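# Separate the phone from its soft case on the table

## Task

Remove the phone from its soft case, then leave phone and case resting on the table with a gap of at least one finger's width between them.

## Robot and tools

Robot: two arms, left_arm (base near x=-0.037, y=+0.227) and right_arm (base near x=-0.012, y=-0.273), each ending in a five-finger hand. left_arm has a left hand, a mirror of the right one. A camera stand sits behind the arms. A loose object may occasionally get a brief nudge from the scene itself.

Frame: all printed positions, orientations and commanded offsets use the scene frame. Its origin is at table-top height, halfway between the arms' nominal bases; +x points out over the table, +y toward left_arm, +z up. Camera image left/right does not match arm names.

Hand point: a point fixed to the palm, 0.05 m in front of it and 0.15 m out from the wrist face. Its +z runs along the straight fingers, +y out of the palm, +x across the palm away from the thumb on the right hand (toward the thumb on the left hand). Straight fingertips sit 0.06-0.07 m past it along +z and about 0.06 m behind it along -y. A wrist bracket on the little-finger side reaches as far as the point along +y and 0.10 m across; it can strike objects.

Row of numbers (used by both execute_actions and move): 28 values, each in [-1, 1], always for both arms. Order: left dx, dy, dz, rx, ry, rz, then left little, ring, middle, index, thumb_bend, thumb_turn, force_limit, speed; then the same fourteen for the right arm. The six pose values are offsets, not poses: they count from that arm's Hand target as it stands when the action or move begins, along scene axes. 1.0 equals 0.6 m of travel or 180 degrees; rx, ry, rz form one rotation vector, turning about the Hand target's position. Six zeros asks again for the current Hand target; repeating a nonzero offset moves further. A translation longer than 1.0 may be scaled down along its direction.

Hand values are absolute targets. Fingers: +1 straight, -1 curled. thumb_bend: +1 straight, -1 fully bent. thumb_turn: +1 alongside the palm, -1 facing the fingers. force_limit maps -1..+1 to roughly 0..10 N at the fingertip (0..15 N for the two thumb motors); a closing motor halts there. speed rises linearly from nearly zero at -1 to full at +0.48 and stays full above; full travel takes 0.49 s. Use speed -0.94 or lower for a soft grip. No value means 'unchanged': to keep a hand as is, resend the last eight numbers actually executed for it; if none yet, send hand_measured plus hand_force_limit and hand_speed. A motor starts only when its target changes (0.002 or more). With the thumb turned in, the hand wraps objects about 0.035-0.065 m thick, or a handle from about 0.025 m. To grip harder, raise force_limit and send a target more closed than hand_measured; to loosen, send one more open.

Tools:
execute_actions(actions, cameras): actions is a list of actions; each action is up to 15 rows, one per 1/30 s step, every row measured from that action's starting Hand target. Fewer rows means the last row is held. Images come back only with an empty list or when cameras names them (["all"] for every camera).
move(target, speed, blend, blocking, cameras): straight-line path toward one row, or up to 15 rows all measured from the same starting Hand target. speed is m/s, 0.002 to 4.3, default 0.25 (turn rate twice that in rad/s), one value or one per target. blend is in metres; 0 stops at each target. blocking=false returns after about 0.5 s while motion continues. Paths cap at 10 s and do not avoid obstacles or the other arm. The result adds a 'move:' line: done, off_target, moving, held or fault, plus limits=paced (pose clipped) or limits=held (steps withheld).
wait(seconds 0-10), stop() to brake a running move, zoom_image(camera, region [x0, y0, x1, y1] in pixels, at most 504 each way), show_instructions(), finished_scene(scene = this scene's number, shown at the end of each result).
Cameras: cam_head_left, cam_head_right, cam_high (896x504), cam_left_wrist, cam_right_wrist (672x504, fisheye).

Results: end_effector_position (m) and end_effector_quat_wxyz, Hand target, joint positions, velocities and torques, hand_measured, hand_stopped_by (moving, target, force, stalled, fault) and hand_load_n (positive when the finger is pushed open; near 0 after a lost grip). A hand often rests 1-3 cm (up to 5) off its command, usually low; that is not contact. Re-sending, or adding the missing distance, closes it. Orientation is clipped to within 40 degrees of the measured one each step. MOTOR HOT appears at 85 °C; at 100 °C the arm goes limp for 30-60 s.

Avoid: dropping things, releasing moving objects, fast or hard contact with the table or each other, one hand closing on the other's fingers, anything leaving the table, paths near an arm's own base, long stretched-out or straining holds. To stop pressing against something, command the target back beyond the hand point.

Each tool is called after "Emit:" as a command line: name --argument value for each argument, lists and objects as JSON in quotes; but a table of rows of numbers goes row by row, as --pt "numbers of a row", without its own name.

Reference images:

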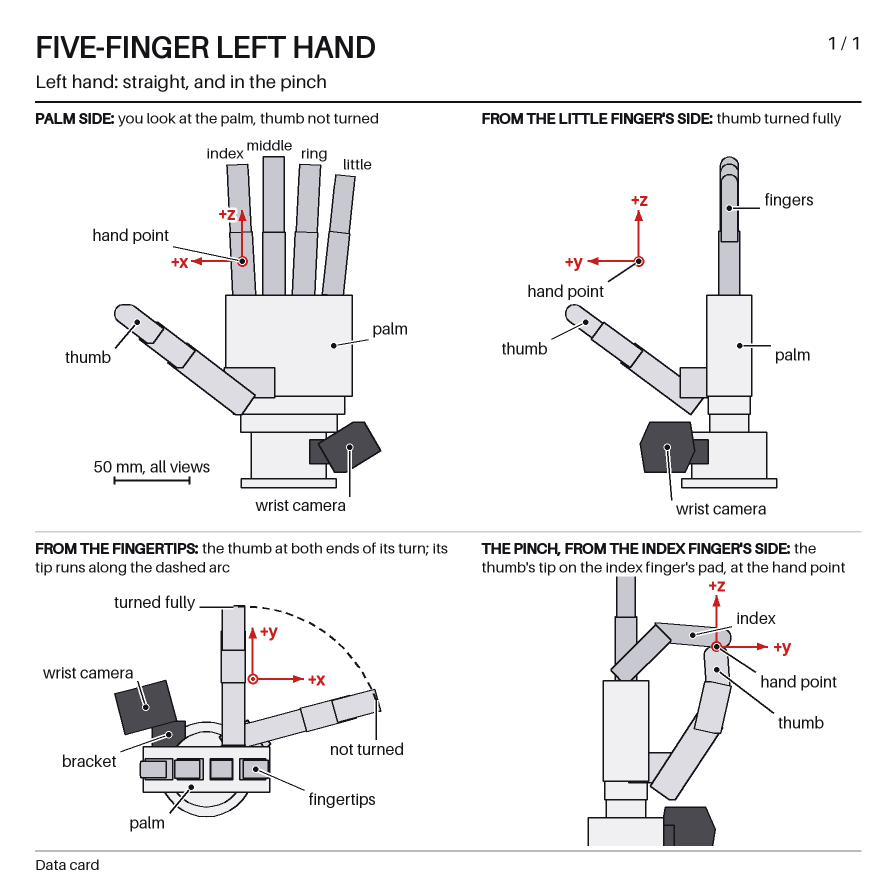

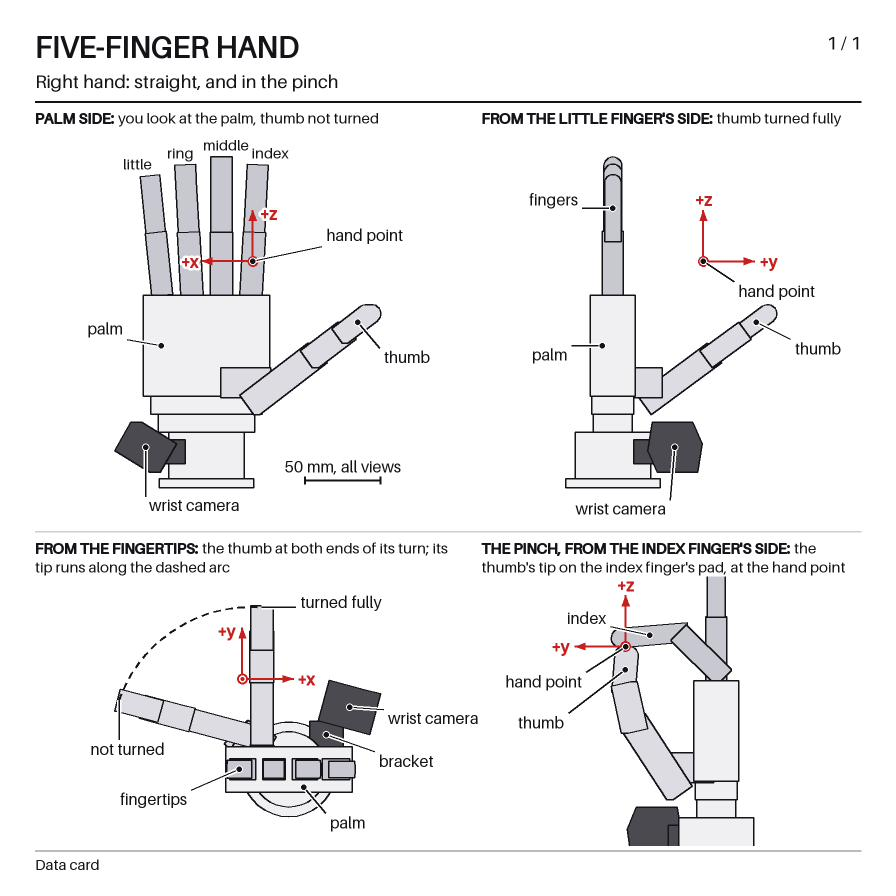

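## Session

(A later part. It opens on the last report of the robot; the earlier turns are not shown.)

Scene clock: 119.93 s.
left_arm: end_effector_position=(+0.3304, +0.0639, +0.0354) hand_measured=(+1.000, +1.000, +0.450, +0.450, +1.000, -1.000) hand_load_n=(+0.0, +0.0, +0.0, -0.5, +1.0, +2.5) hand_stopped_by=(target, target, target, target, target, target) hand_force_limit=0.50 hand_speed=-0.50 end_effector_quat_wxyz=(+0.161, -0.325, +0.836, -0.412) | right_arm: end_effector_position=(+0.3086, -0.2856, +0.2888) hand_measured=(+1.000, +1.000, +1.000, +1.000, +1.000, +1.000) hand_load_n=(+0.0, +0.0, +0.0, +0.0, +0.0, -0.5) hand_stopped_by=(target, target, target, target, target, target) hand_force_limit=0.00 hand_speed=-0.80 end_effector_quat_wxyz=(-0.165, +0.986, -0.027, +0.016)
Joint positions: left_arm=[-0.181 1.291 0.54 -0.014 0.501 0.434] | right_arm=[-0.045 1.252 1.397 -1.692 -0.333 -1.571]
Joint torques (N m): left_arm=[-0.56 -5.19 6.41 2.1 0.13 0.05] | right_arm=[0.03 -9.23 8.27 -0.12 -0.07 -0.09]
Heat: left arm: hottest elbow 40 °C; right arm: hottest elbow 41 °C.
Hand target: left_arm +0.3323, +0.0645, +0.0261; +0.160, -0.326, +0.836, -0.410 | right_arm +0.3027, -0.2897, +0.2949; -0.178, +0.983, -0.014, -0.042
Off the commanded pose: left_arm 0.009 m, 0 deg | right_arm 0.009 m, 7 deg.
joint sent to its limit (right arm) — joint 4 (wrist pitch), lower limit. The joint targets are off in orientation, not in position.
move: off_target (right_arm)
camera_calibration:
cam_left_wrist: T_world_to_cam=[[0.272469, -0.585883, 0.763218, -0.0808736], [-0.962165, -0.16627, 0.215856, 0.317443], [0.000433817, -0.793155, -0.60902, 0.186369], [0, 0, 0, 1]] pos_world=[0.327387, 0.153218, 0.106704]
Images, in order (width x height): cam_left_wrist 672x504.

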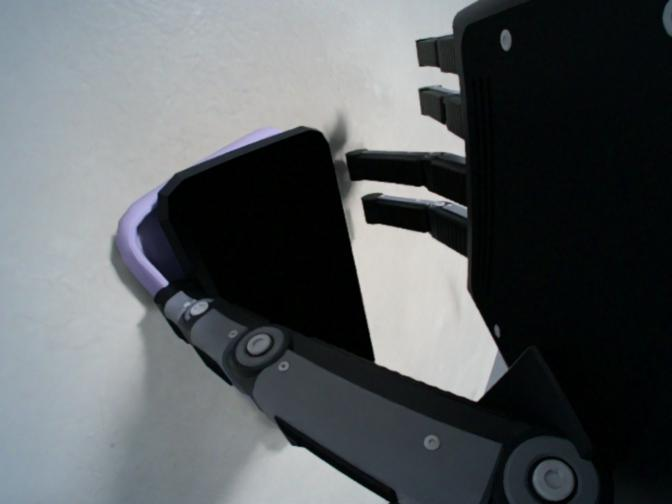

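Emit:
move --target '[0.0,0,0.0,0,0,0,1,1,-0.2,-0.2,1,-1,0.6,-0.85,0,0,0,0,0,0,1,1,1,1,1,1,0,-0.8]' --speed 0.05 --cameras '["cam_left_wrist"]'

Emit:
zoom_image --camera "cam_left_wrist" --region '[100, 90, 480, 380]'

Scene clock: 121.80 s.
left_arm: end_effector_position=(+0.3310, +0.0636, +0.0353) hand_measured=(+1.000, +1.000, +0.148, +0.148, +1.000, -1.000) hand_load_n=(+0.0, +0.0, +12.0, +8.0, +4.0, +2.5) hand_stopped_by=(target, target, force, force, target, target) hand_force_limit=0.60 hand_speed=-0.85 end_effector_quat_wxyz=(+0.162, -0.325, +0.835, -0.413) | right_arm: end_effector_position=(+0.3086, -0.2856, +0.2888) hand_measured=(+1.000, +1.000, +1.000, +1.000, +1.000, +1.000) hand_load_n=(+0.0, +0.0, +0.0, +0.0, +0.0, +0.0) hand_stopped_by=(target, target, target, target, target, target) hand_force_limit=0.00 hand_speed=-0.80 end_effector_quat_wxyz=(-0.165, +0.986, -0.027, +0.016)
Joint positions: left_arm=[-0.181 1.293 0.54 -0.01 0.501 0.433] | right_arm=[-0.045 1.252 1.397 -1.692 -0.333 -1.571]
Joint torques (N m): left_arm=[-0.5 -5.3 6.49 1.91 0.11 0.05] | right_arm=[-0.09 -9.23 8.28 -0.08 -0.07 -0.09]
Heat: left arm: hottest elbow 39 °C; right arm: hottest elbow 41 °C.
Hand target: left_arm +0.3324, +0.0645, +0.0261; +0.160, -0.326, +0.836, -0.410 | right_arm +0.3027, -0.2897, +0.2949; -0.178, +0.983, -0.014, -0.042
Off the commanded pose: left_arm 0.009 m, 0 deg | right_arm 0.009 m, 7 deg.
joint sent to its limit (right arm) — joint 4 (wrist pitch), lower limit. The joint targets are off in orientation, not in position.
move: off_target (right_arm)
camera_calibration:
cam_left_wrist: T_world_to_cam=[[0.271116, -0.584917, 0.76444, -0.0808127], [-0.962546, -0.165915, 0.214424, 0.31816], [0.0014119, -0.793942, -0.607992, 0.185776], [0, 0, 0, 1]] pos_world=[0.327891, 0.153015, 0.106506]
Images, in order (width x height): cam_left_wrist 672x504.

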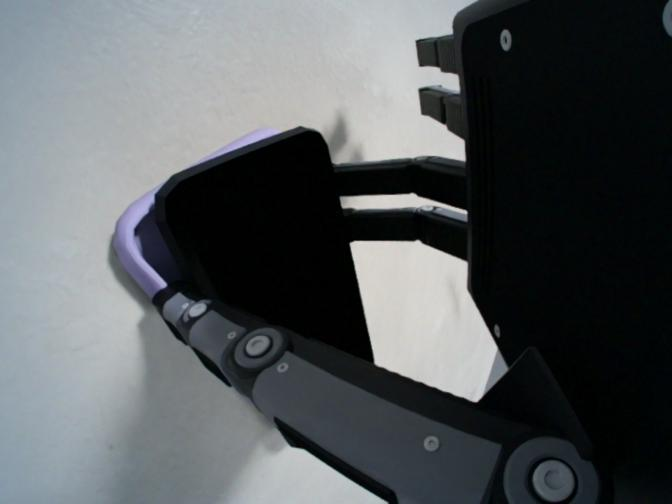

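Scaled by 1.326 from the camera's 672x504 image, which has a finer 960x720 frame.

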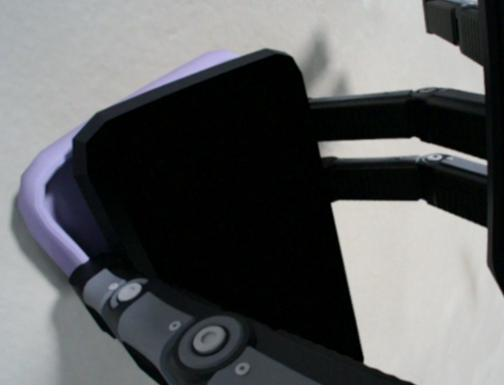

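Emit:
wait --seconds 0 --cameras '["cam_left_wrist","cam_head_left"]'

Scene clock: 125.13 s.
left_arm: end_effector_position=(+0.3310, +0.0636, +0.0353) hand_measured=(+1.000, +1.000, +0.148, +0.148, +1.000, -1.000) hand_load_n=(+0.0, +0.0, +12.0, +7.5, +3.5, +3.0) hand_stopped_by=(target, target, force, force, target, target) hand_force_limit=0.60 hand_speed=-0.85 end_effector_quat_wxyz=(+0.162, -0.325, +0.835, -0.413) | right_arm: end_effector_position=(+0.3086, -0.2856, +0.2888) hand_measured=(+1.000, +1.000, +1.000, +1.000, +1.000, +1.000) hand_load_n=(+0.0, +0.0, +0.0, +0.0, +0.0, +0.0) hand_stopped_by=(target, target, target, target, target, target) hand_force_limit=0.00 hand_speed=-0.80 end_effector_quat_wxyz=(-0.165, +0.986, -0.027, +0.016)
Joint positions: left_arm=[-0.181 1.293 0.54 -0.01 0.501 0.433] | right_arm=[-0.045 1.252 1.397 -1.692 -0.333 -1.571]
Joint torques (N m): left_arm=[-0.32 -5.42 6.41 1.91 0.1 0.05] | right_arm=[0.03 -9.17 8.27 -0.12 -0.07 -0.08]
Heat: left arm: hottest elbow 39 °C; right arm: hottest elbow 41 °C.
Hand target: left_arm +0.3324, +0.0645, +0.0261; +0.160, -0.326, +0.836, -0.410 | right_arm +0.3027, -0.2897, +0.2949; -0.178, +0.983, -0.014, -0.042
Off the commanded pose: left_arm 0.009 m, 0 deg | right_arm 0.009 m, 7 deg.
camera_calibration:
cam_left_wrist: T_world_to_cam=[[0.271116, -0.584917, 0.76444, -0.0808127], [-0.962546, -0.165915, 0.214424, 0.31816], [0.0014119, -0.793942, -0.607992, 0.185776], [0, 0, 0, 1]] pos_world=[0.327891, 0.153015, 0.106506]
Images, in order (width x height): cam_head_left 896x504, cam_left_wrist 672x504.

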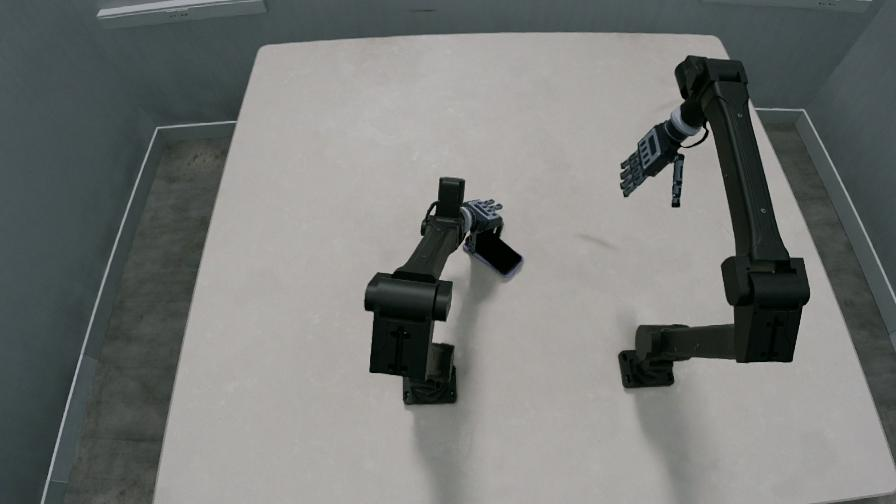

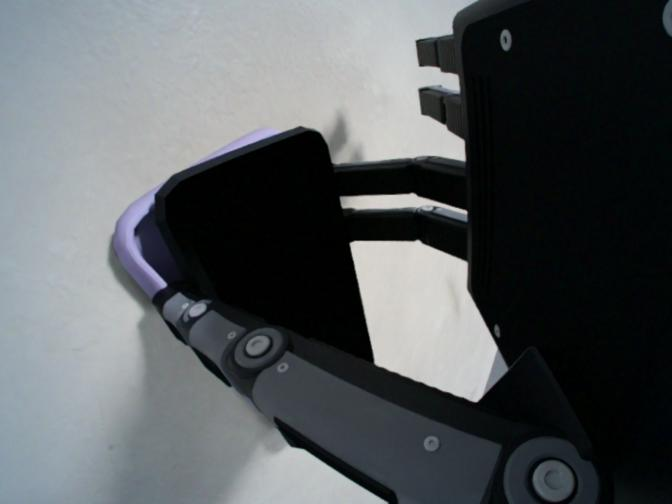

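Emit:
move --target '[0,0,0.004,0,0,0,1,1,-0.4,-0.4,1,-1,0.9,-0.85,0,0,0,0,0,0,1,1,1,1,1,1,0,-0.8]' --cameras '["cam_left_wrist"]'

Scene clock: 126.80 s.
left_arm: end_effector_position=(+0.3309, +0.0635, +0.0354) hand_measured=(+1.000, +1.000, +0.148, +0.138, +1.000, -1.000) hand_load_n=(+0.0, -0.5, +9.0, +11.5, +4.0, +2.0) hand_stopped_by=(target, target, force, force, target, target) hand_force_limit=0.90 hand_speed=-0.85 end_effector_quat_wxyz=(+0.162, -0.325, +0.835, -0.414) | right_arm: end_effector_position=(+0.3086, -0.2856, +0.2888) hand_measured=(+1.000, +1.000, +1.000, +1.000, +1.000, +1.000) hand_load_n=(+0.0, +0.0, +0.0, +0.0, +0.0, +0.0) hand_stopped_by=(target, target, target, target, target, target) hand_force_limit=0.00 hand_speed=-0.80 end_effector_quat_wxyz=(-0.165, +0.986, -0.027, +0.016)
Joint positions: left_arm=[-0.181 1.293 0.54 -0.01 0.502 0.432] | right_arm=[-0.045 1.252 1.397 -1.692 -0.333 -1.571]
Joint torques (N m): left_arm=[-0.26 -6.18 6.69 1.61 0.11 0.08] | right_arm=[-0.03 -9.23 8.28 -0.1 -0.07 -0.09]
Heat: left arm: hottest elbow 39 °C; right arm: hottest elbow 41 °C.
Hand target: left_arm +0.3324, +0.0645, +0.0285; +0.160, -0.326, +0.836, -0.410 | right_arm +0.3027, -0.2897, +0.2949; -0.178, +0.983, -0.014, -0.042
Off the commanded pose: left_arm 0.007 m, 0 deg | right_arm 0.009 m, 7 deg.
joint sent to its limit (right arm) — joint 4 (wrist pitch), lower limit. The joint targets are off in orientation, not in position.
move: off_target (right_arm)
camera_calibration:
cam_left_wrist: T_world_to_cam=[[0.271959, -0.5841, 0.764765, -0.0812822], [-0.962308, -0.16617, 0.215292, 0.317914], [0.00132881, -0.79449, -0.607276, 0.185731], [0, 0, 0, 1]] pos_world=[0.32779, 0.152912, 0.106507]
Images, in order (width x height): cam_left_wrist 672x504.

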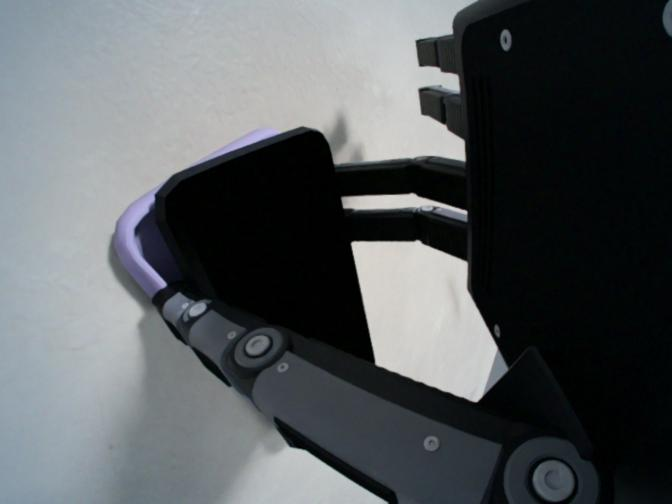

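Emit:
zoom_image --camera "cam_left_wrist" --region '[90, 100, 410, 400]'

Scaled by 1.575 from the camera's 672x504 image, which has a finer 960x720 frame.

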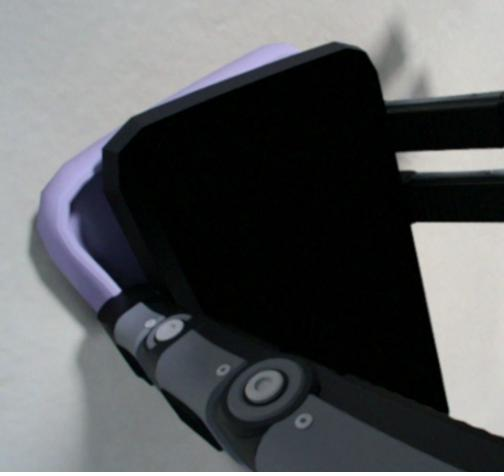

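Emit:
move --pt "0.012 -0.006 0.07 0 0 0 1 1 -0.4 -0.4 1 -1 0.9 -0.85 0 0 0 0 0 0 1 1 1 1 1 1 0 -0.8" --pt "0.03 -0.014 0.15 0 0 0 1 1 -0.4 -0.4 1 -1 0.9 -0.85 0 0 0 0 0 0 1 1 1 1 1 1 0 -0.8" --speed 0.06 --blend 0.01 --cameras '["cam_left_wrist","cam_high"]'

Scene clock: 138.17 s.
left_arm: end_effector_position=(+0.3307, +0.0650, +0.0897) hand_measured=(+1.000, +1.000, +0.148, +0.136, +1.000, -1.000) hand_load_n=(+0.0, +0.0, +0.0, +0.0, +0.0, +0.0) hand_stopped_by=(target, target, force, force, target, target) hand_force_limit=0.90 hand_speed=-0.85 end_effector_quat_wxyz=(+0.140, -0.339, +0.842, -0.395) | right_arm: end_effector_position=(+0.3086, -0.2856, +0.2888) hand_measured=(+1.000, +1.000, +1.000, +1.000, +1.000, +1.000) hand_load_n=(+0.0, +0.0, +0.0, +0.0, +0.0, +0.0) hand_stopped_by=(target, target, target, target, target, target) hand_force_limit=0.00 hand_speed=-0.80 end_effector_quat_wxyz=(-0.165, +0.986, -0.027, +0.016)
Joint positions: left_arm=[-0.181 1.193 0.664 -0.298 0.493 0.432] | right_arm=[-0.045 1.252 1.397 -1.692 -0.333 -1.571]
Joint torques (N m): left_arm=[-1.79 -8.76 11.92 0.84 0.07 -0.06] | right_arm=[0.03 -9.29 8.27 -0.12 -0.07 -0.09]
Heat: left arm: hottest elbow 39 °C; right arm: hottest elbow 41 °C.
Hand target: left_arm +0.3504, +0.0561, +0.1185; +0.160, -0.326, +0.836, -0.410 | right_arm +0.3027, -0.2897, +0.2949; -0.178, +0.983, -0.014, -0.042
Off the commanded pose: left_arm 0.036 m, 3 deg | right_arm 0.009 m, 7 deg.
joint sent to its limit (right arm) — joint 4 (wrist pitch), lower limit. The joint targets are off in orientation, not in position.
move: off_target (left_arm, right_arm)
camera_calibration:
cam_left_wrist: T_world_to_cam=[[0.322123, -0.595445, 0.735991, -0.135147], [-0.946159, -0.176262, 0.271505, 0.296584], [-0.0319392, -0.783822, -0.620163, 0.231494], [0, 0, 0, 1]] pos_world=[0.331543, 0.153254, 0.162507]
Images, in order (width x height): cam_high 896x504, cam_left_wrist 672x504.

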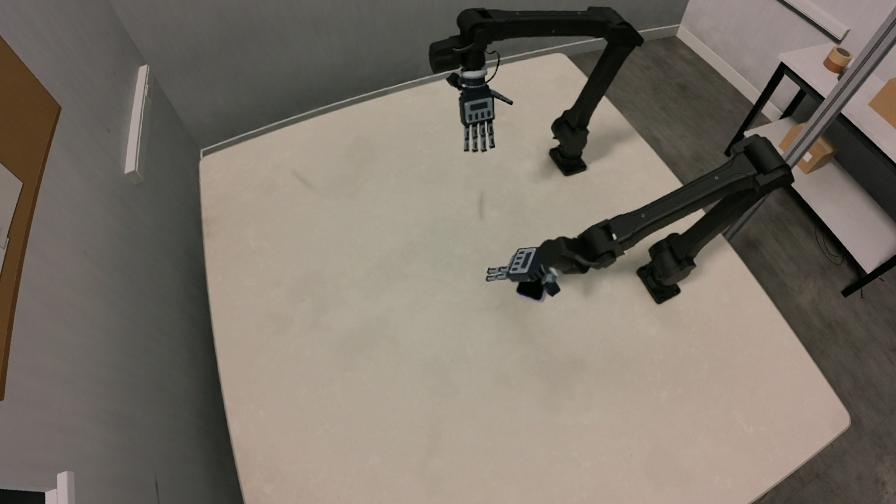

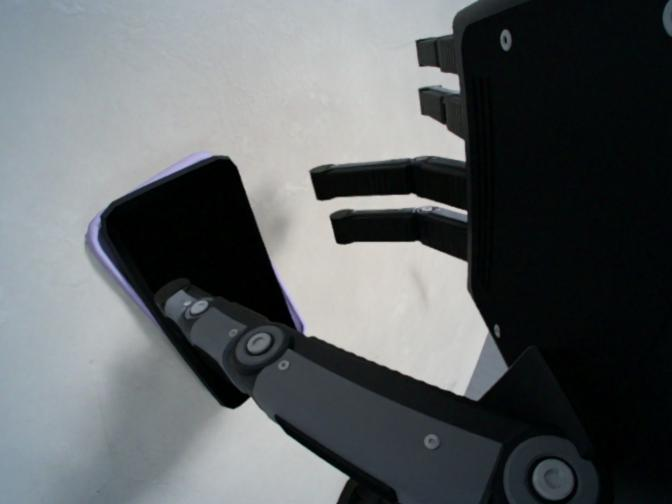

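Emit:
zoom_image --camera "cam_left_wrist" --region '[70, 130, 340, 420]'

Emit:
zoom_image --camera "cam_high" --region '[470, 230, 610, 330]'

Scaled by 1.738 from the camera's 672x504 image, which has a finer 960x720 frame.

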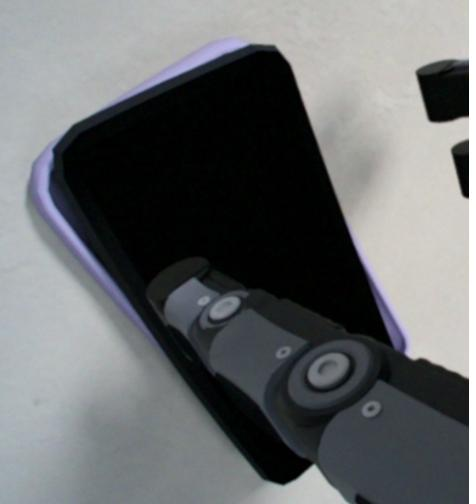

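Scaled by 3.600 from the camera's 896x504 image, which has a finer 1280x720 frame.

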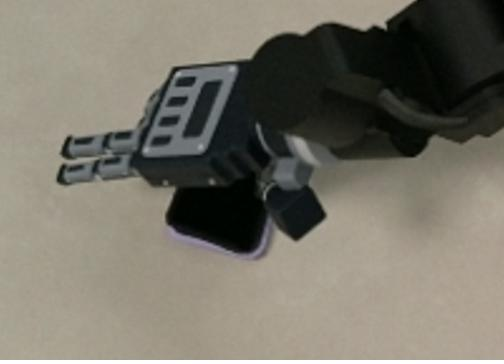

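Emit:
move --target '[-0.125,-0.0135,-0.035,0,0,0,1,1,1,1,1,-1,0.2,-0.2,0,0,0,0,0,0,1,1,1,1,1,1,0,-0.8]' --speed 0.15 --cameras '["cam_left_wrist","cam_head_left"]'

Scene clock: 156.63 s.
left_arm: end_effector_position=(+0.2725, +0.0538, +0.0893) hand_measured=(+1.000, +1.000, +1.000, +1.000, +1.000, -1.000) hand_load_n=(+0.0, +0.0, +0.0, +0.0, +0.0, +0.0) hand_stopped_by=(target, target, target, target, target, target) hand_force_limit=0.20 hand_speed=-0.20 end_effector_quat_wxyz=(+0.153, -0.330, +0.841, -0.401) | right_arm: end_effector_position=(+0.3086, -0.2856, +0.2888) hand_measured=(+1.000, +1.000, +1.000, +1.000, +1.000, +1.000) hand_load_n=(+0.0, +0.0, +0.0, +0.0, +0.0, +0.0) hand_stopped_by=(target, target, target, target, target, target) hand_force_limit=0.00 hand_speed=-0.80 end_effector_quat_wxyz=(-0.165, +0.986, -0.027, +0.016)
Joint positions: left_arm=[-0.265 0.997 0.52 -0.292 0.432 0.376] | right_arm=[-0.045 1.252 1.397 -1.692 -0.333 -1.571]
Joint torques (N m): left_arm=[-1.49 -6.48 8.27 1.61 0 -0.11] | right_arm=[-0.03 -9.23 8.27 -0.09 -0.07 -0.09]
Heat: left arm: hottest elbow 41 °C; right arm: hottest elbow 41 °C.
Hand target: left_arm +0.2754, +0.0480, +0.0976; +0.160, -0.326, +0.836, -0.410 | right_arm +0.3027, -0.2897, +0.2949; -0.178, +0.983, -0.014, -0.042
Off the commanded pose: left_arm 0.010 m, 2 deg | right_arm 0.009 m, 7 deg.
joint sent to its limit (right arm) — joint 4 (wrist pitch), lower limit. The joint targets are off in orientation, not in position.
move: off_target (right_arm)
camera_calibration:
cam_left_wrist: T_world_to_cam=[[0.29428, -0.597866, 0.745624, -0.115936], [-0.955599, -0.171674, 0.239497, 0.244687], [-0.0151827, -0.782997, -0.621841, 0.21605], [0, 0, 0, 1]] pos_world=[0.27122, 0.141859, 0.162191]
Images, in order (width x height): cam_head_left 896x504, cam_left_wrist 672x504.

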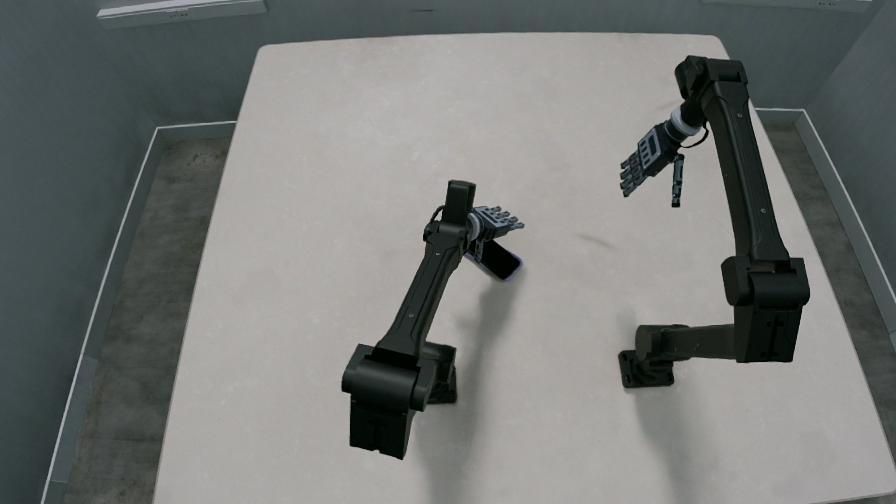

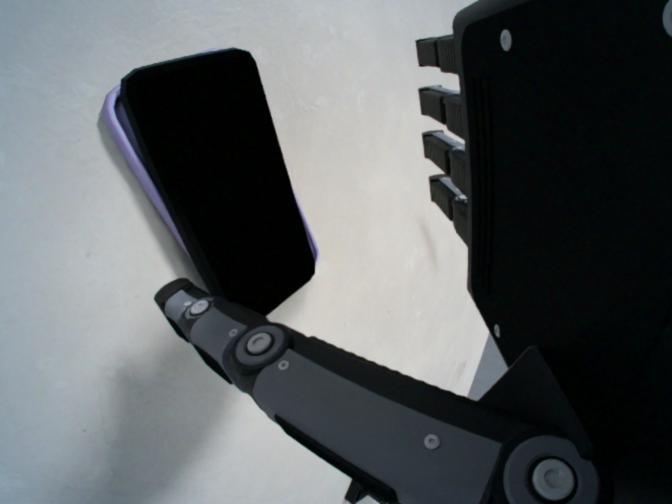

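Emit:
move --target '[0,0,-0.1,0,0,0,1,1,1,1,1,-1,0.2,-0.2,0,0,0,0,0,0,1,1,1,1,1,1,0,-0.8]' --speed 0.1 --cameras '["cam_left_wrist"]'

Scene clock: 160.43 s.
left_arm: end_effector_position=(+0.2729, +0.0537, +0.0360) hand_measured=(+1.000, +1.000, +1.000, +1.000, +1.000, -1.000) hand_load_n=(+0.0, +0.0, +0.0, +0.0, +0.0, +0.0) hand_stopped_by=(target, target, target, target, target, target) hand_force_limit=0.20 hand_speed=-0.20 end_effector_quat_wxyz=(+0.160, -0.327, +0.838, -0.406) | right_arm: end_effector_position=(+0.3086, -0.2856, +0.2888) hand_measured=(+1.000, +1.000, +1.000, +1.000, +1.000, +1.000) hand_load_n=(+0.0, +0.0, +0.0, -0.5, +0.0, +0.0) hand_stopped_by=(target, target, target, target, target, target) hand_force_limit=0.00 hand_speed=-0.80 end_effector_quat_wxyz=(-0.165, +0.986, -0.027, +0.016)
Joint positions: left_arm=[-0.265 1.118 0.416 -0.05 0.431 0.375] | right_arm=[-0.045 1.252 1.397 -1.692 -0.333 -1.571]
Joint torques (N m): left_arm=[-1.67 -4.84 7.35 1.68 -0.01 -0.14] | right_arm=[-0.03 -9.23 8.27 -0.12 -0.07 -0.09]
Heat: left arm: hottest elbow 41 °C; right arm: hottest elbow 41 °C.
Hand target: left_arm +0.2753, +0.0481, +0.0374; +0.160, -0.326, +0.836, -0.410 | right_arm +0.3027, -0.2897, +0.2949; -0.178, +0.983, -0.014, -0.042
Off the commanded pose: left_arm 0.006 m, 1 deg | right_arm 0.009 m, 7 deg.
joint sent to its limit (right arm) — joint 4 (wrist pitch), lower limit. The joint targets are off in orientation, not in position.
move: off_target (right_arm)
camera_calibration:
cam_left_wrist: T_world_to_cam=[[0.281529, -0.594299, 0.75336, -0.0732954], [-0.959546, -0.171411, 0.22336, 0.259584], [-0.00360814, -0.785765, -0.618514, 0.179711], [0, 0, 0, 1]] pos_world=[0.270365, 0.142147, 0.108391]
Images, in order (width x height): cam_left_wrist 672x504.

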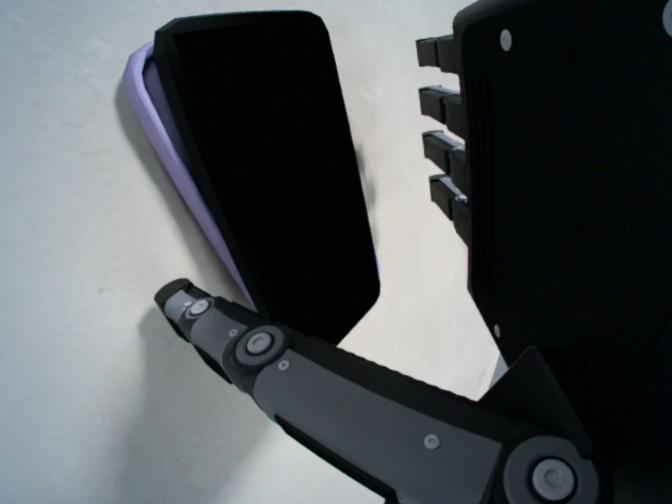

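Emit:
move --target '[0.025,-0.027,0.003,0,0,0,1,1,1,1,1,-1,0.2,-0.2,0,0,0,0,0,0,1,1,1,1,1,1,0,-0.8]' --speed 0.05 --cameras '["cam_left_wrist"]'

Scene clock: 162.97 s.
left_arm: end_effector_position=(+0.2685, +0.0453, +0.0226) hand_measured=(+1.000, +1.000, +1.000, +1.000, +1.000, -1.000) hand_load_n=(+0.0, +0.0, +0.0, +0.0, +0.5, -0.5) hand_stopped_by=(target, target, target, target, target, target) hand_force_limit=0.20 hand_speed=-0.20 end_effector_quat_wxyz=(+0.147, -0.334, +0.843, -0.394) | right_arm: end_effector_position=(+0.3086, -0.2856, +0.2888) hand_measured=(+1.000, +1.000, +1.000, +1.000, +1.000, +1.000) hand_load_n=(+0.0, +0.0, +0.0, +0.0, +0.0, +0.0) hand_stopped_by=(target, target, target, target, target, target) hand_force_limit=0.00 hand_speed=-0.80 end_effector_quat_wxyz=(-0.165, +0.986, -0.027, +0.016)
Joint positions: left_arm=[-0.302 1.165 0.417 -0.03 0.402 0.347] | right_arm=[-0.045 1.252 1.397 -1.692 -0.333 -1.571]
Joint torques (N m): left_arm=[-1.79 -4.84 10.29 1.73 0.04 -0.11] | right_arm=[-0.15 -9.17 8.28 -0.09 -0.07 -0.09]
Heat: left arm: hottest elbow 41 °C; right arm: hottest elbow 41 °C.
Hand target: left_arm +0.2903, +0.0319, +0.0393; +0.160, -0.326, +0.836, -0.410 | right_arm +0.3027, -0.2897, +0.2949; -0.178, +0.983, -0.014, -0.042
Off the commanded pose: left_arm 0.031 m, 3 deg | right_arm 0.009 m, 7 deg.
joint sent to its limit (right arm) — joint 4 (wrist pitch), lower limit. The joint targets are off in orientation, not in position.
move: off_target (left_arm, right_arm)
camera_calibration:
cam_left_wrist: T_world_to_cam=[[0.309634, -0.60304, 0.735166, -0.0737002], [-0.950532, -0.176148, 0.255852, 0.254], [-0.0247908, -0.77802, -0.62775, 0.170279], [0, 0, 0, 1]] pos_world=[0.268477, 0.132778, 0.0960882]
Images, in order (width x height): cam_left_wrist 672x504.

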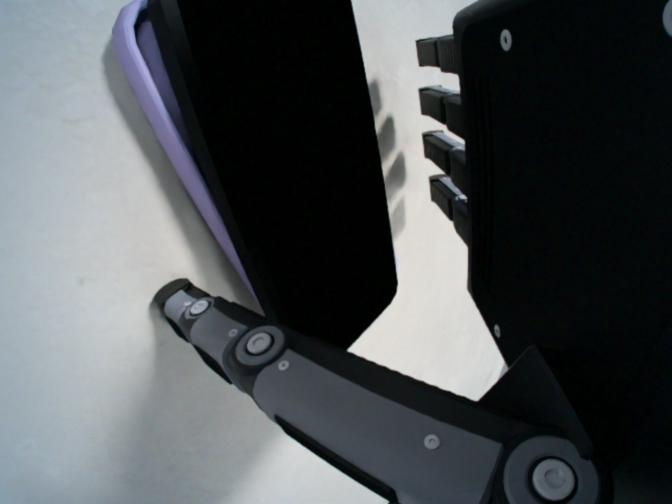

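Emit:
move --target '[0,0.018,0.045,0,0,0,1,1,1,1,1,-1,0.2,-0.2,0,0,0,0,0,0,1,1,1,1,1,1,0,-0.8]' --speed 0.05 --cameras '[]'

Scene clock: 166.53 s.
left_arm: end_effector_position=(+0.2657, +0.0453, +0.0404) hand_measured=(+1.000, +1.000, +1.000, +1.000, +1.000, -1.000) hand_load_n=(+0.0, +0.0, +0.0, +0.0, +0.0, +0.0) hand_stopped_by=(target, target, target, target, target, target) hand_force_limit=0.20 hand_speed=-0.20 end_effector_quat_wxyz=(+0.136, -0.336, +0.844, -0.394) | right_arm: end_effector_position=(+0.3086, -0.2856, +0.2888) hand_measured=(+1.000, +1.000, +1.000, +1.000, +1.000, +1.000) hand_load_n=(+0.0, +0.0, +0.0, +0.0, +0.0, +0.0) hand_stopped_by=(target, target, target, target, target, target) hand_force_limit=0.00 hand_speed=-0.80 end_effector_quat_wxyz=(-0.165, +0.986, -0.027, +0.016)
Joint positions: left_arm=[-0.295 1.114 0.449 -0.129 0.419 0.347] | right_arm=[-0.045 1.252 1.397 -1.692 -0.333 -1.571]
Joint torques (N m): left_arm=[0.91 -6.89 11.18 0.99 0.3 0.1] | right_arm=[0.03 -9.23 8.27 -0.1 -0.07 -0.09]
Heat: left arm: hottest elbow 41 °C; right arm: hottest elbow 41 °C.
Hand target: left_arm +0.2903, +0.0426, +0.0663; +0.160, -0.326, +0.836, -0.410 | right_arm +0.3027, -0.2897, +0.2949; -0.178, +0.983, -0.014, -0.042
Off the commanded pose: left_arm 0.036 m, 4 deg | right_arm 0.009 m, 7 deg.
joint sent to its limit (right arm) — joint 4 (wrist pitch), lower limit. The joint targets are off in orientation, not in position.
move: off_target (left_arm, right_arm)
No camera images: "cameras" was empty.

Emit:
move --target '[0.035,-0.035,-0.005,0,0,0,1,1,1,1,1,-1,0.2,-0.2,0,0,0,0,0,0,1,1,1,1,1,1,0,-0.8]' --speed 0.05 --cameras '["cam_left_wrist"]'

Scene clock: 168.43 s.
left_arm: end_effector_position=(+0.2873, +0.0355, +0.0427) hand_measured=(+1.000, +1.000, +1.000, +1.000, +1.000, -1.000) hand_load_n=(+0.0, +0.0, +0.0, +0.0, +0.0, +0.0) hand_stopped_by=(target, target, target, target, target, target) hand_force_limit=0.20 hand_speed=-0.20 end_effector_quat_wxyz=(+0.144, -0.335, +0.845, -0.392) | right_arm: end_effector_position=(+0.3086, -0.2856, +0.2888) hand_measured=(+1.000, +1.000, +1.000, +1.000, +1.000, +1.000) hand_load_n=(+0.0, +0.0, +0.0, +0.0, +0.0, +0.0) hand_stopped_by=(target, target, target, target, target, target) hand_force_limit=0.00 hand_speed=-0.80 end_effector_quat_wxyz=(-0.165, +0.986, -0.027, +0.016)
Joint positions: left_arm=[-0.314 1.18 0.5 -0.102 0.395 0.339] | right_arm=[-0.045 1.252 1.397 -1.692 -0.333 -1.571]
Joint torques (N m): left_arm=[-1.38 -6.01 11.11 1.7 -0.01 -0.11] | right_arm=[-0.03 -9.29 8.27 -0.09 -0.07 -0.08]
Heat: left arm: hottest elbow 41 °C; right arm: hottest elbow 41 °C.
Hand target: left_arm +0.3114, +0.0217, +0.0634; +0.160, -0.326, +0.836, -0.410 | right_arm +0.3027, -0.2897, +0.2949; -0.178, +0.983, -0.014, -0.042
Off the commanded pose: left_arm 0.035 m, 3 deg | right_arm 0.009 m, 7 deg.
joint sent to its limit (right arm) — joint 4 (wrist pitch), lower limit. The joint targets are off in orientation, not in position.
move: off_target (left_arm, right_arm)
camera_calibration:
cam_left_wrist: T_world_to_cam=[[0.313857, -0.604839, 0.73189, -0.101237], [-0.948967, -0.174738, 0.262542, 0.264176], [-0.0309065, -0.77694, -0.628815, 0.17756], [0, 0, 0, 1]] pos_world=[0.287956, 0.122883, 0.116389]
Images, in order (width x height): cam_left_wrist 672x504.

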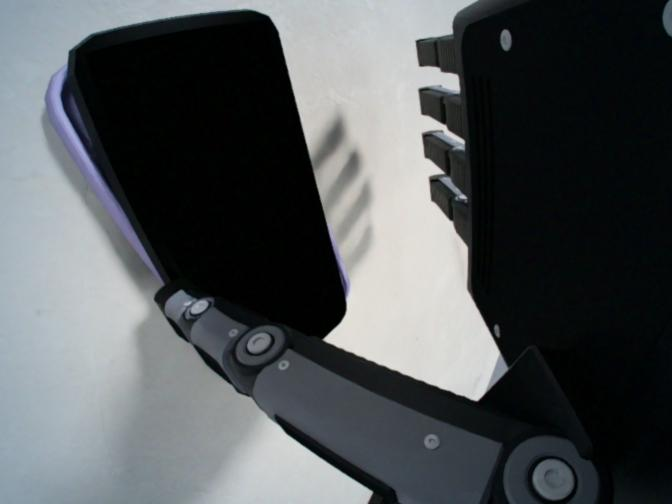

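Emit:
move --pt "-0.035 0.038 -0.008 0 0 0 1 1 1 1 1 -1 0.2 -0.2 0 0 0 0 0 0 1 1 1 1 1 1 0 -0.8" --pt "-0.01 0.011 -0.011 0 0 0 1 1 1 1 1 -1 0.2 -0.2 0 0 0 0 0 0 1 1 1 1 1 1 0 -0.8" --speed 0.06 --cameras '["cam_left_wrist"]'

Scene clock: 171.63 s.
left_arm: end_effector_position=(+0.2860, +0.0396, +0.0400) hand_measured=(+1.000, +1.000, +1.000, +1.000, +1.000, -1.000) hand_load_n=(+0.0, +0.0, +0.0, +0.0, +0.0, +0.0) hand_stopped_by=(target, target, target, target, target, target) hand_force_limit=0.20 hand_speed=-0.20 end_effector_quat_wxyz=(+0.146, -0.334, +0.843, -0.395) | right_arm: end_effector_position=(+0.3086, -0.2856, +0.2888) hand_measured=(+1.000, +1.000, +1.000, +1.000, +1.000, +1.000) hand_load_n=(+0.0, +0.0, +0.0, +0.0, +0.0, +0.0) hand_stopped_by=(target, target, target, target, target, target) hand_force_limit=0.00 hand_speed=-0.80 end_effector_quat_wxyz=(-0.165, +0.986, -0.027, +0.016)
Joint positions: left_arm=[-0.301 1.176 0.485 -0.086 0.405 0.346] | right_arm=[-0.045 1.252 1.397 -1.692 -0.333 -1.571]
Joint torques (N m): left_arm=[-1.55 -6.18 10.25 1.68 -0.02 -0.09] | right_arm=[-0.03 -9.29 8.27 -0.1 -0.07 -0.09]
Heat: left arm: hottest elbow 41 °C; right arm: hottest elbow 41 °C.
Hand target: left_arm +0.3054, +0.0282, +0.0568; +0.160, -0.326, +0.836, -0.410 | right_arm +0.3027, -0.2897, +0.2949; -0.178, +0.983, -0.014, -0.042
Off the commanded pose: left_arm 0.028 m, 3 deg | right_arm 0.009 m, 7 deg.
joint sent to its limit (right arm) — joint 4 (wrist pitch), lower limit. The joint targets are off in orientation, not in position.
move: off_target (left_arm, right_arm)
camera_calibration:
cam_left_wrist: T_world_to_cam=[[0.310065, -0.600731, 0.736873, -0.0956692], [-0.950371, -0.174995, 0.257238, 0.265022], [-0.0255822, -0.780063, -0.625177, 0.177503], [0, 0, 0, 1]] pos_world=[0.286074, 0.12737, 0.113293]
Images, in order (width x height): cam_left_wrist 672x504.

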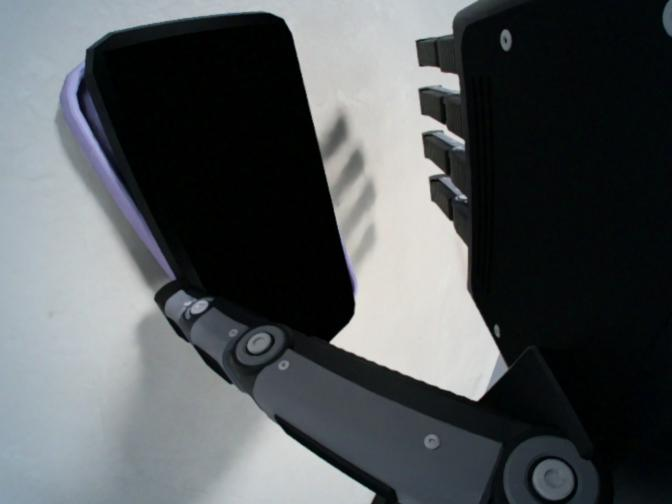

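Emit:
move --target '[0.03,-0.031,-0.009,0,0,0,1,1,1,1,1,-1,0.2,-0.2,0,0,0,0,0,0,1,1,1,1,1,1,0,-0.8]' --speed 0.05 --cameras '["cam_left_wrist"]'

Scene clock: 173.37 s.
left_arm: end_effector_position=(+0.2959, +0.0308, +0.0365) hand_measured=(+1.000, +1.000, +1.000, +1.000, +1.000, -1.000) hand_load_n=(+0.0, +0.0, +0.0, +0.0, +2.0, +0.5) hand_stopped_by=(target, target, target, target, target, target) hand_force_limit=0.20 hand_speed=-0.20 end_effector_quat_wxyz=(+0.144, -0.344, +0.842, -0.389) | right_arm: end_effector_position=(+0.3086, -0.2856, +0.2888) hand_measured=(+1.000, +1.000, +1.000, +1.000, +1.000, +1.000) hand_load_n=(+0.0, +0.0, +0.0, +0.0, +0.0, +0.0) hand_stopped_by=(target, target, target, target, target, target) hand_force_limit=0.00 hand_speed=-0.80 end_effector_quat_wxyz=(-0.165, +0.986, -0.027, +0.016)
Joint positions: left_arm=[-0.324 1.224 0.514 -0.071 0.375 0.316] | right_arm=[-0.045 1.252 1.397 -1.692 -0.333 -1.571]
Joint torques (N m): left_arm=[-2.61 -3.9 11.25 2.63 0.07 -0.07] | right_arm=[-0.09 -9.23 8.27 -0.09 -0.07 -0.09]
Heat: left arm: hottest elbow 41 °C; right arm: hottest elbow 41 °C.
Hand target: left_arm +0.3234, +0.0096, +0.0514; +0.160, -0.326, +0.836, -0.410 | right_arm +0.3027, -0.2897, +0.2949; -0.178, +0.983, -0.014, -0.042
Off the commanded pose: left_arm 0.038 m, 4 deg | right_arm 0.009 m, 7 deg.
joint sent to its limit (right arm) — joint 4 (wrist pitch), lower limit. The joint targets are off in orientation, not in position.
move: off_target (left_arm, right_arm)
camera_calibration:
cam_left_wrist: T_world_to_cam=[[0.330155, -0.599902, 0.728776, -0.10703], [-0.943685, -0.192289, 0.269229, 0.271853], [-0.0213752, -0.776622, -0.629604, 0.167535], [0, 0, 0, 1]] pos_world=[0.295462, 0.118178, 0.110291]
Images, in order (width x height): cam_left_wrist 672x504.

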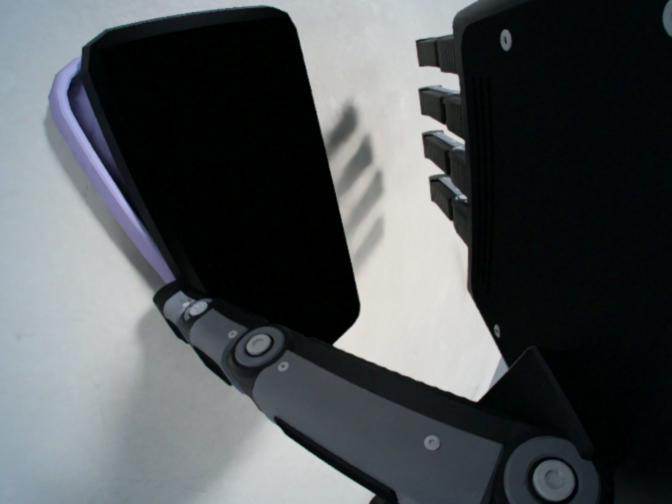

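Emit:
zoom_image --camera "cam_left_wrist" --region '[30, 0, 400, 370]'

Scaled by 1.362 from the camera's 672x504 image, which has a finer 960x720 frame.

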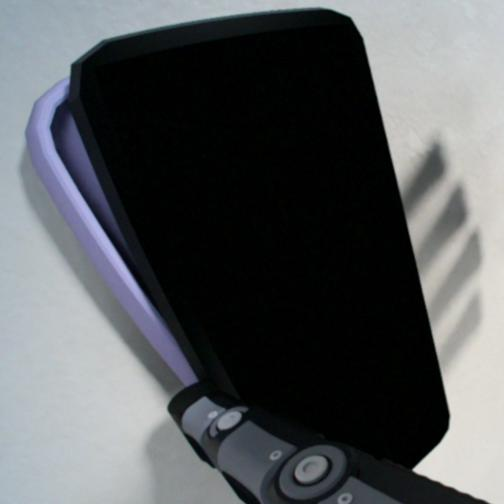

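Emit:
move --target '[0.035,-0.0375,0.001,0,0,0,1,1,1,1,1,-1,0.2,-0.2,0,0,0,0,0,0,1,1,1,1,1,1,0,-0.8]' --speed 0.04 --cameras '["cam_left_wrist"]'

Scene clock: 176.20 s.
left_arm: end_effector_position=(+0.3166, +0.0098, +0.0373) hand_measured=(+1.000, +1.000, +1.000, +1.000, +1.000, -1.000) hand_load_n=(+0.0, +0.0, +0.0, +0.0, +1.5, +1.0) hand_stopped_by=(target, target, target, target, target, target) hand_force_limit=0.20 hand_speed=-0.20 end_effector_quat_wxyz=(+0.144, -0.343, +0.843, -0.389) | right_arm: end_effector_position=(+0.3086, -0.2856, +0.2888) hand_measured=(+1.000, +1.000, +1.000, +1.000, +1.000, +1.000) hand_load_n=(+0.0, +0.0, +0.0, +0.0, +0.0, +0.0) hand_stopped_by=(target, target, target, target, target, target) hand_force_limit=0.00 hand_speed=-0.80 end_effector_quat_wxyz=(-0.165, +0.986, -0.027, +0.016)
Joint positions: left_arm=[-0.366 1.301 0.579 -0.05 0.346 0.288] | right_arm=[-0.045 1.252 1.397 -1.692 -0.333 -1.571]
Joint torques (N m): left_arm=[-2.84 -5.07 11.33 2.66 -0.01 -0.06] | right_arm=[-0.03 -9.17 8.25 -0.1 -0.07 -0.09]
Heat: left arm: hottest elbow 41 °C; right arm: hottest elbow 41 °C.
Hand target: left_arm +0.3445, -0.0128, +0.0520; +0.160, -0.326, +0.836, -0.410 | right_arm +0.3027, -0.2897, +0.2949; -0.178, +0.983, -0.014, -0.042
Off the commanded pose: left_arm 0.039 m, 4 deg | right_arm 0.009 m, 7 deg.
joint sent to its limit (right arm) — joint 4 (wrist pitch), lower limit. The joint targets are off in orientation, not in position.
move: off_target (left_arm, right_arm)
camera_calibration:
cam_left_wrist: T_world_to_cam=[[0.328975, -0.601975, 0.7276, -0.126593], [-0.944056, -0.190795, 0.268989, 0.287256], [-0.023102, -0.775386, -0.631065, 0.152675], [0, 0, 0, 1]] pos_world=[0.316358, 0.0969835, 0.111188]
Images, in order (width x height): cam_left_wrist 672x504.

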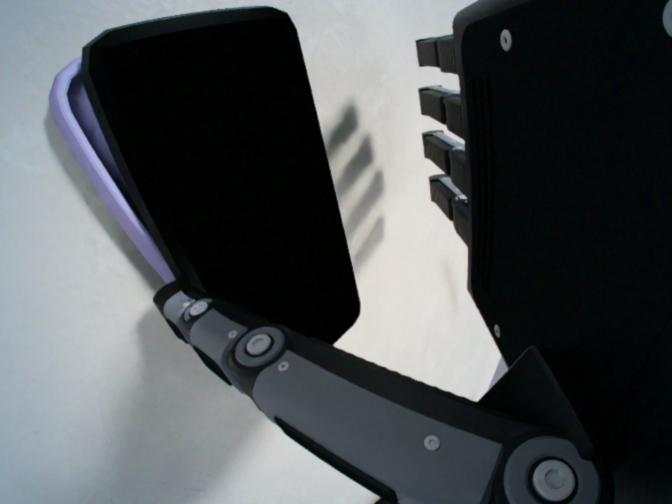

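Emit:
wait --seconds 0 --cameras '["cam_high","cam_head_left"]'

Emit:
zoom_image --camera "cam_high" --region '[490, 230, 600, 310]'

Emit:
zoom_image --camera "cam_head_left" --region '[430, 190, 560, 290]'

Scene clock: 177.23 s.
left_arm: end_effector_position=(+0.3165, +0.0098, +0.0371) hand_measured=(+1.000, +1.000, +1.000, +1.000, +1.000, -1.000) hand_load_n=(+0.0, +0.0, +0.0, +0.0, +2.0, +0.5) hand_stopped_by=(target, target, target, target, target, target) hand_force_limit=0.20 hand_speed=-0.20 end_effector_quat_wxyz=(+0.144, -0.343, +0.843, -0.389) | right_arm: end_effector_position=(+0.3086, -0.2856, +0.2888) hand_measured=(+1.000, +1.000, +1.000, +1.000, +1.000, +1.000) hand_load_n=(+0.0, +0.0, +0.0, +0.0, +0.0, +0.0) hand_stopped_by=(target, target, target, target, target, target) hand_force_limit=0.00 hand_speed=-0.80 end_effector_quat_wxyz=(-0.165, +0.986, -0.027, +0.016)
Joint positions: left_arm=[-0.366 1.301 0.579 -0.05 0.346 0.288] | right_arm=[-0.045 1.252 1.397 -1.692 -0.333 -1.571]
Joint torques (N m): left_arm=[-2.61 -5.36 11.34 2.61 0.01 -0.07] | right_arm=[-0.09 -9.29 8.25 -0.1 -0.07 -0.09]
Heat: left arm: hottest elbow 41 °C; right arm: hottest elbow 41 °C.
Hand target: left_arm +0.3444, -0.0128, +0.0519; +0.160, -0.326, +0.836, -0.410 | right_arm +0.3027, -0.2897, +0.2949; -0.178, +0.983, -0.014, -0.042
Off the commanded pose: left_arm 0.039 m, 4 deg | right_arm 0.009 m, 7 deg.
Images, in order (width x height): cam_head_left 896x504, cam_high 896x504.

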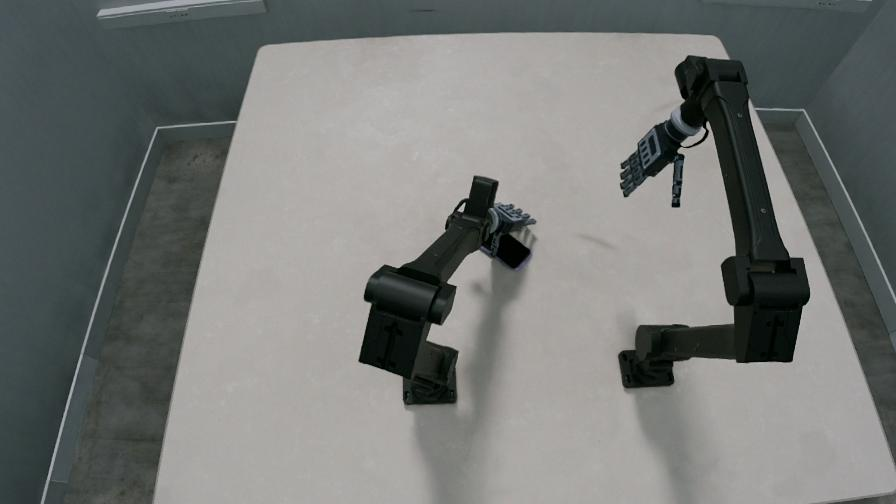

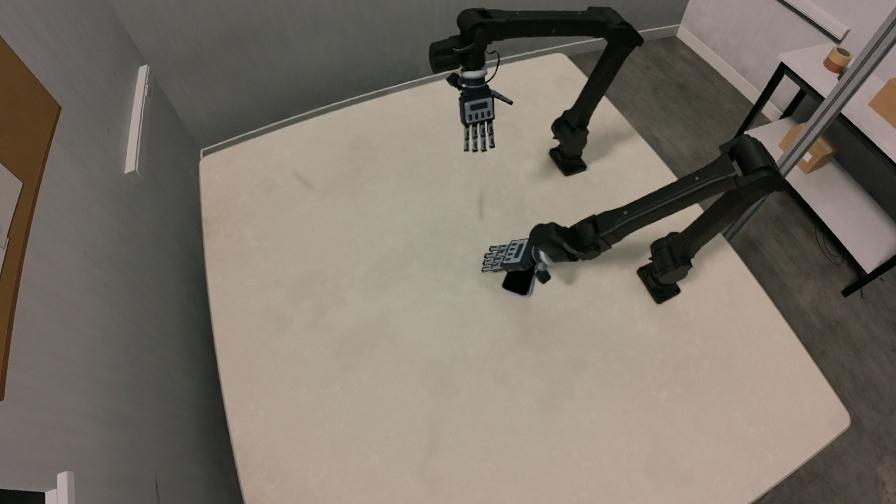

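Scaled by 4.582 from the camera's 896x504 image, which has a finer 1280x720 frame.

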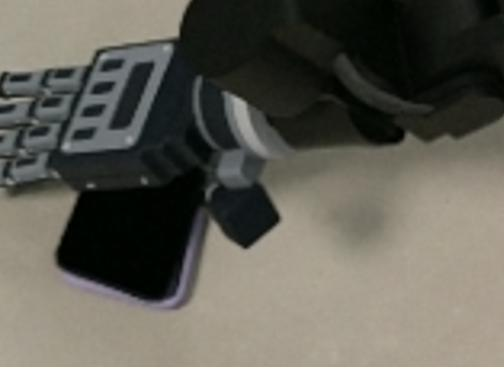

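Scaled by 3.877 from the camera's 896x504 image, which has a finer 1280x720 frame.

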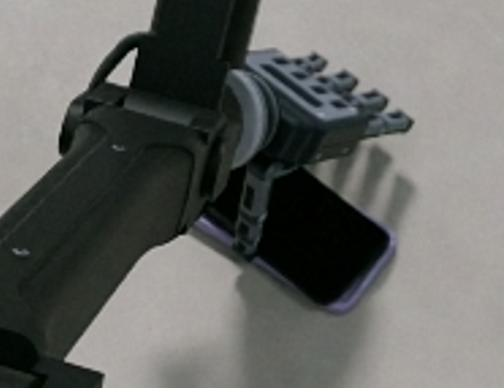

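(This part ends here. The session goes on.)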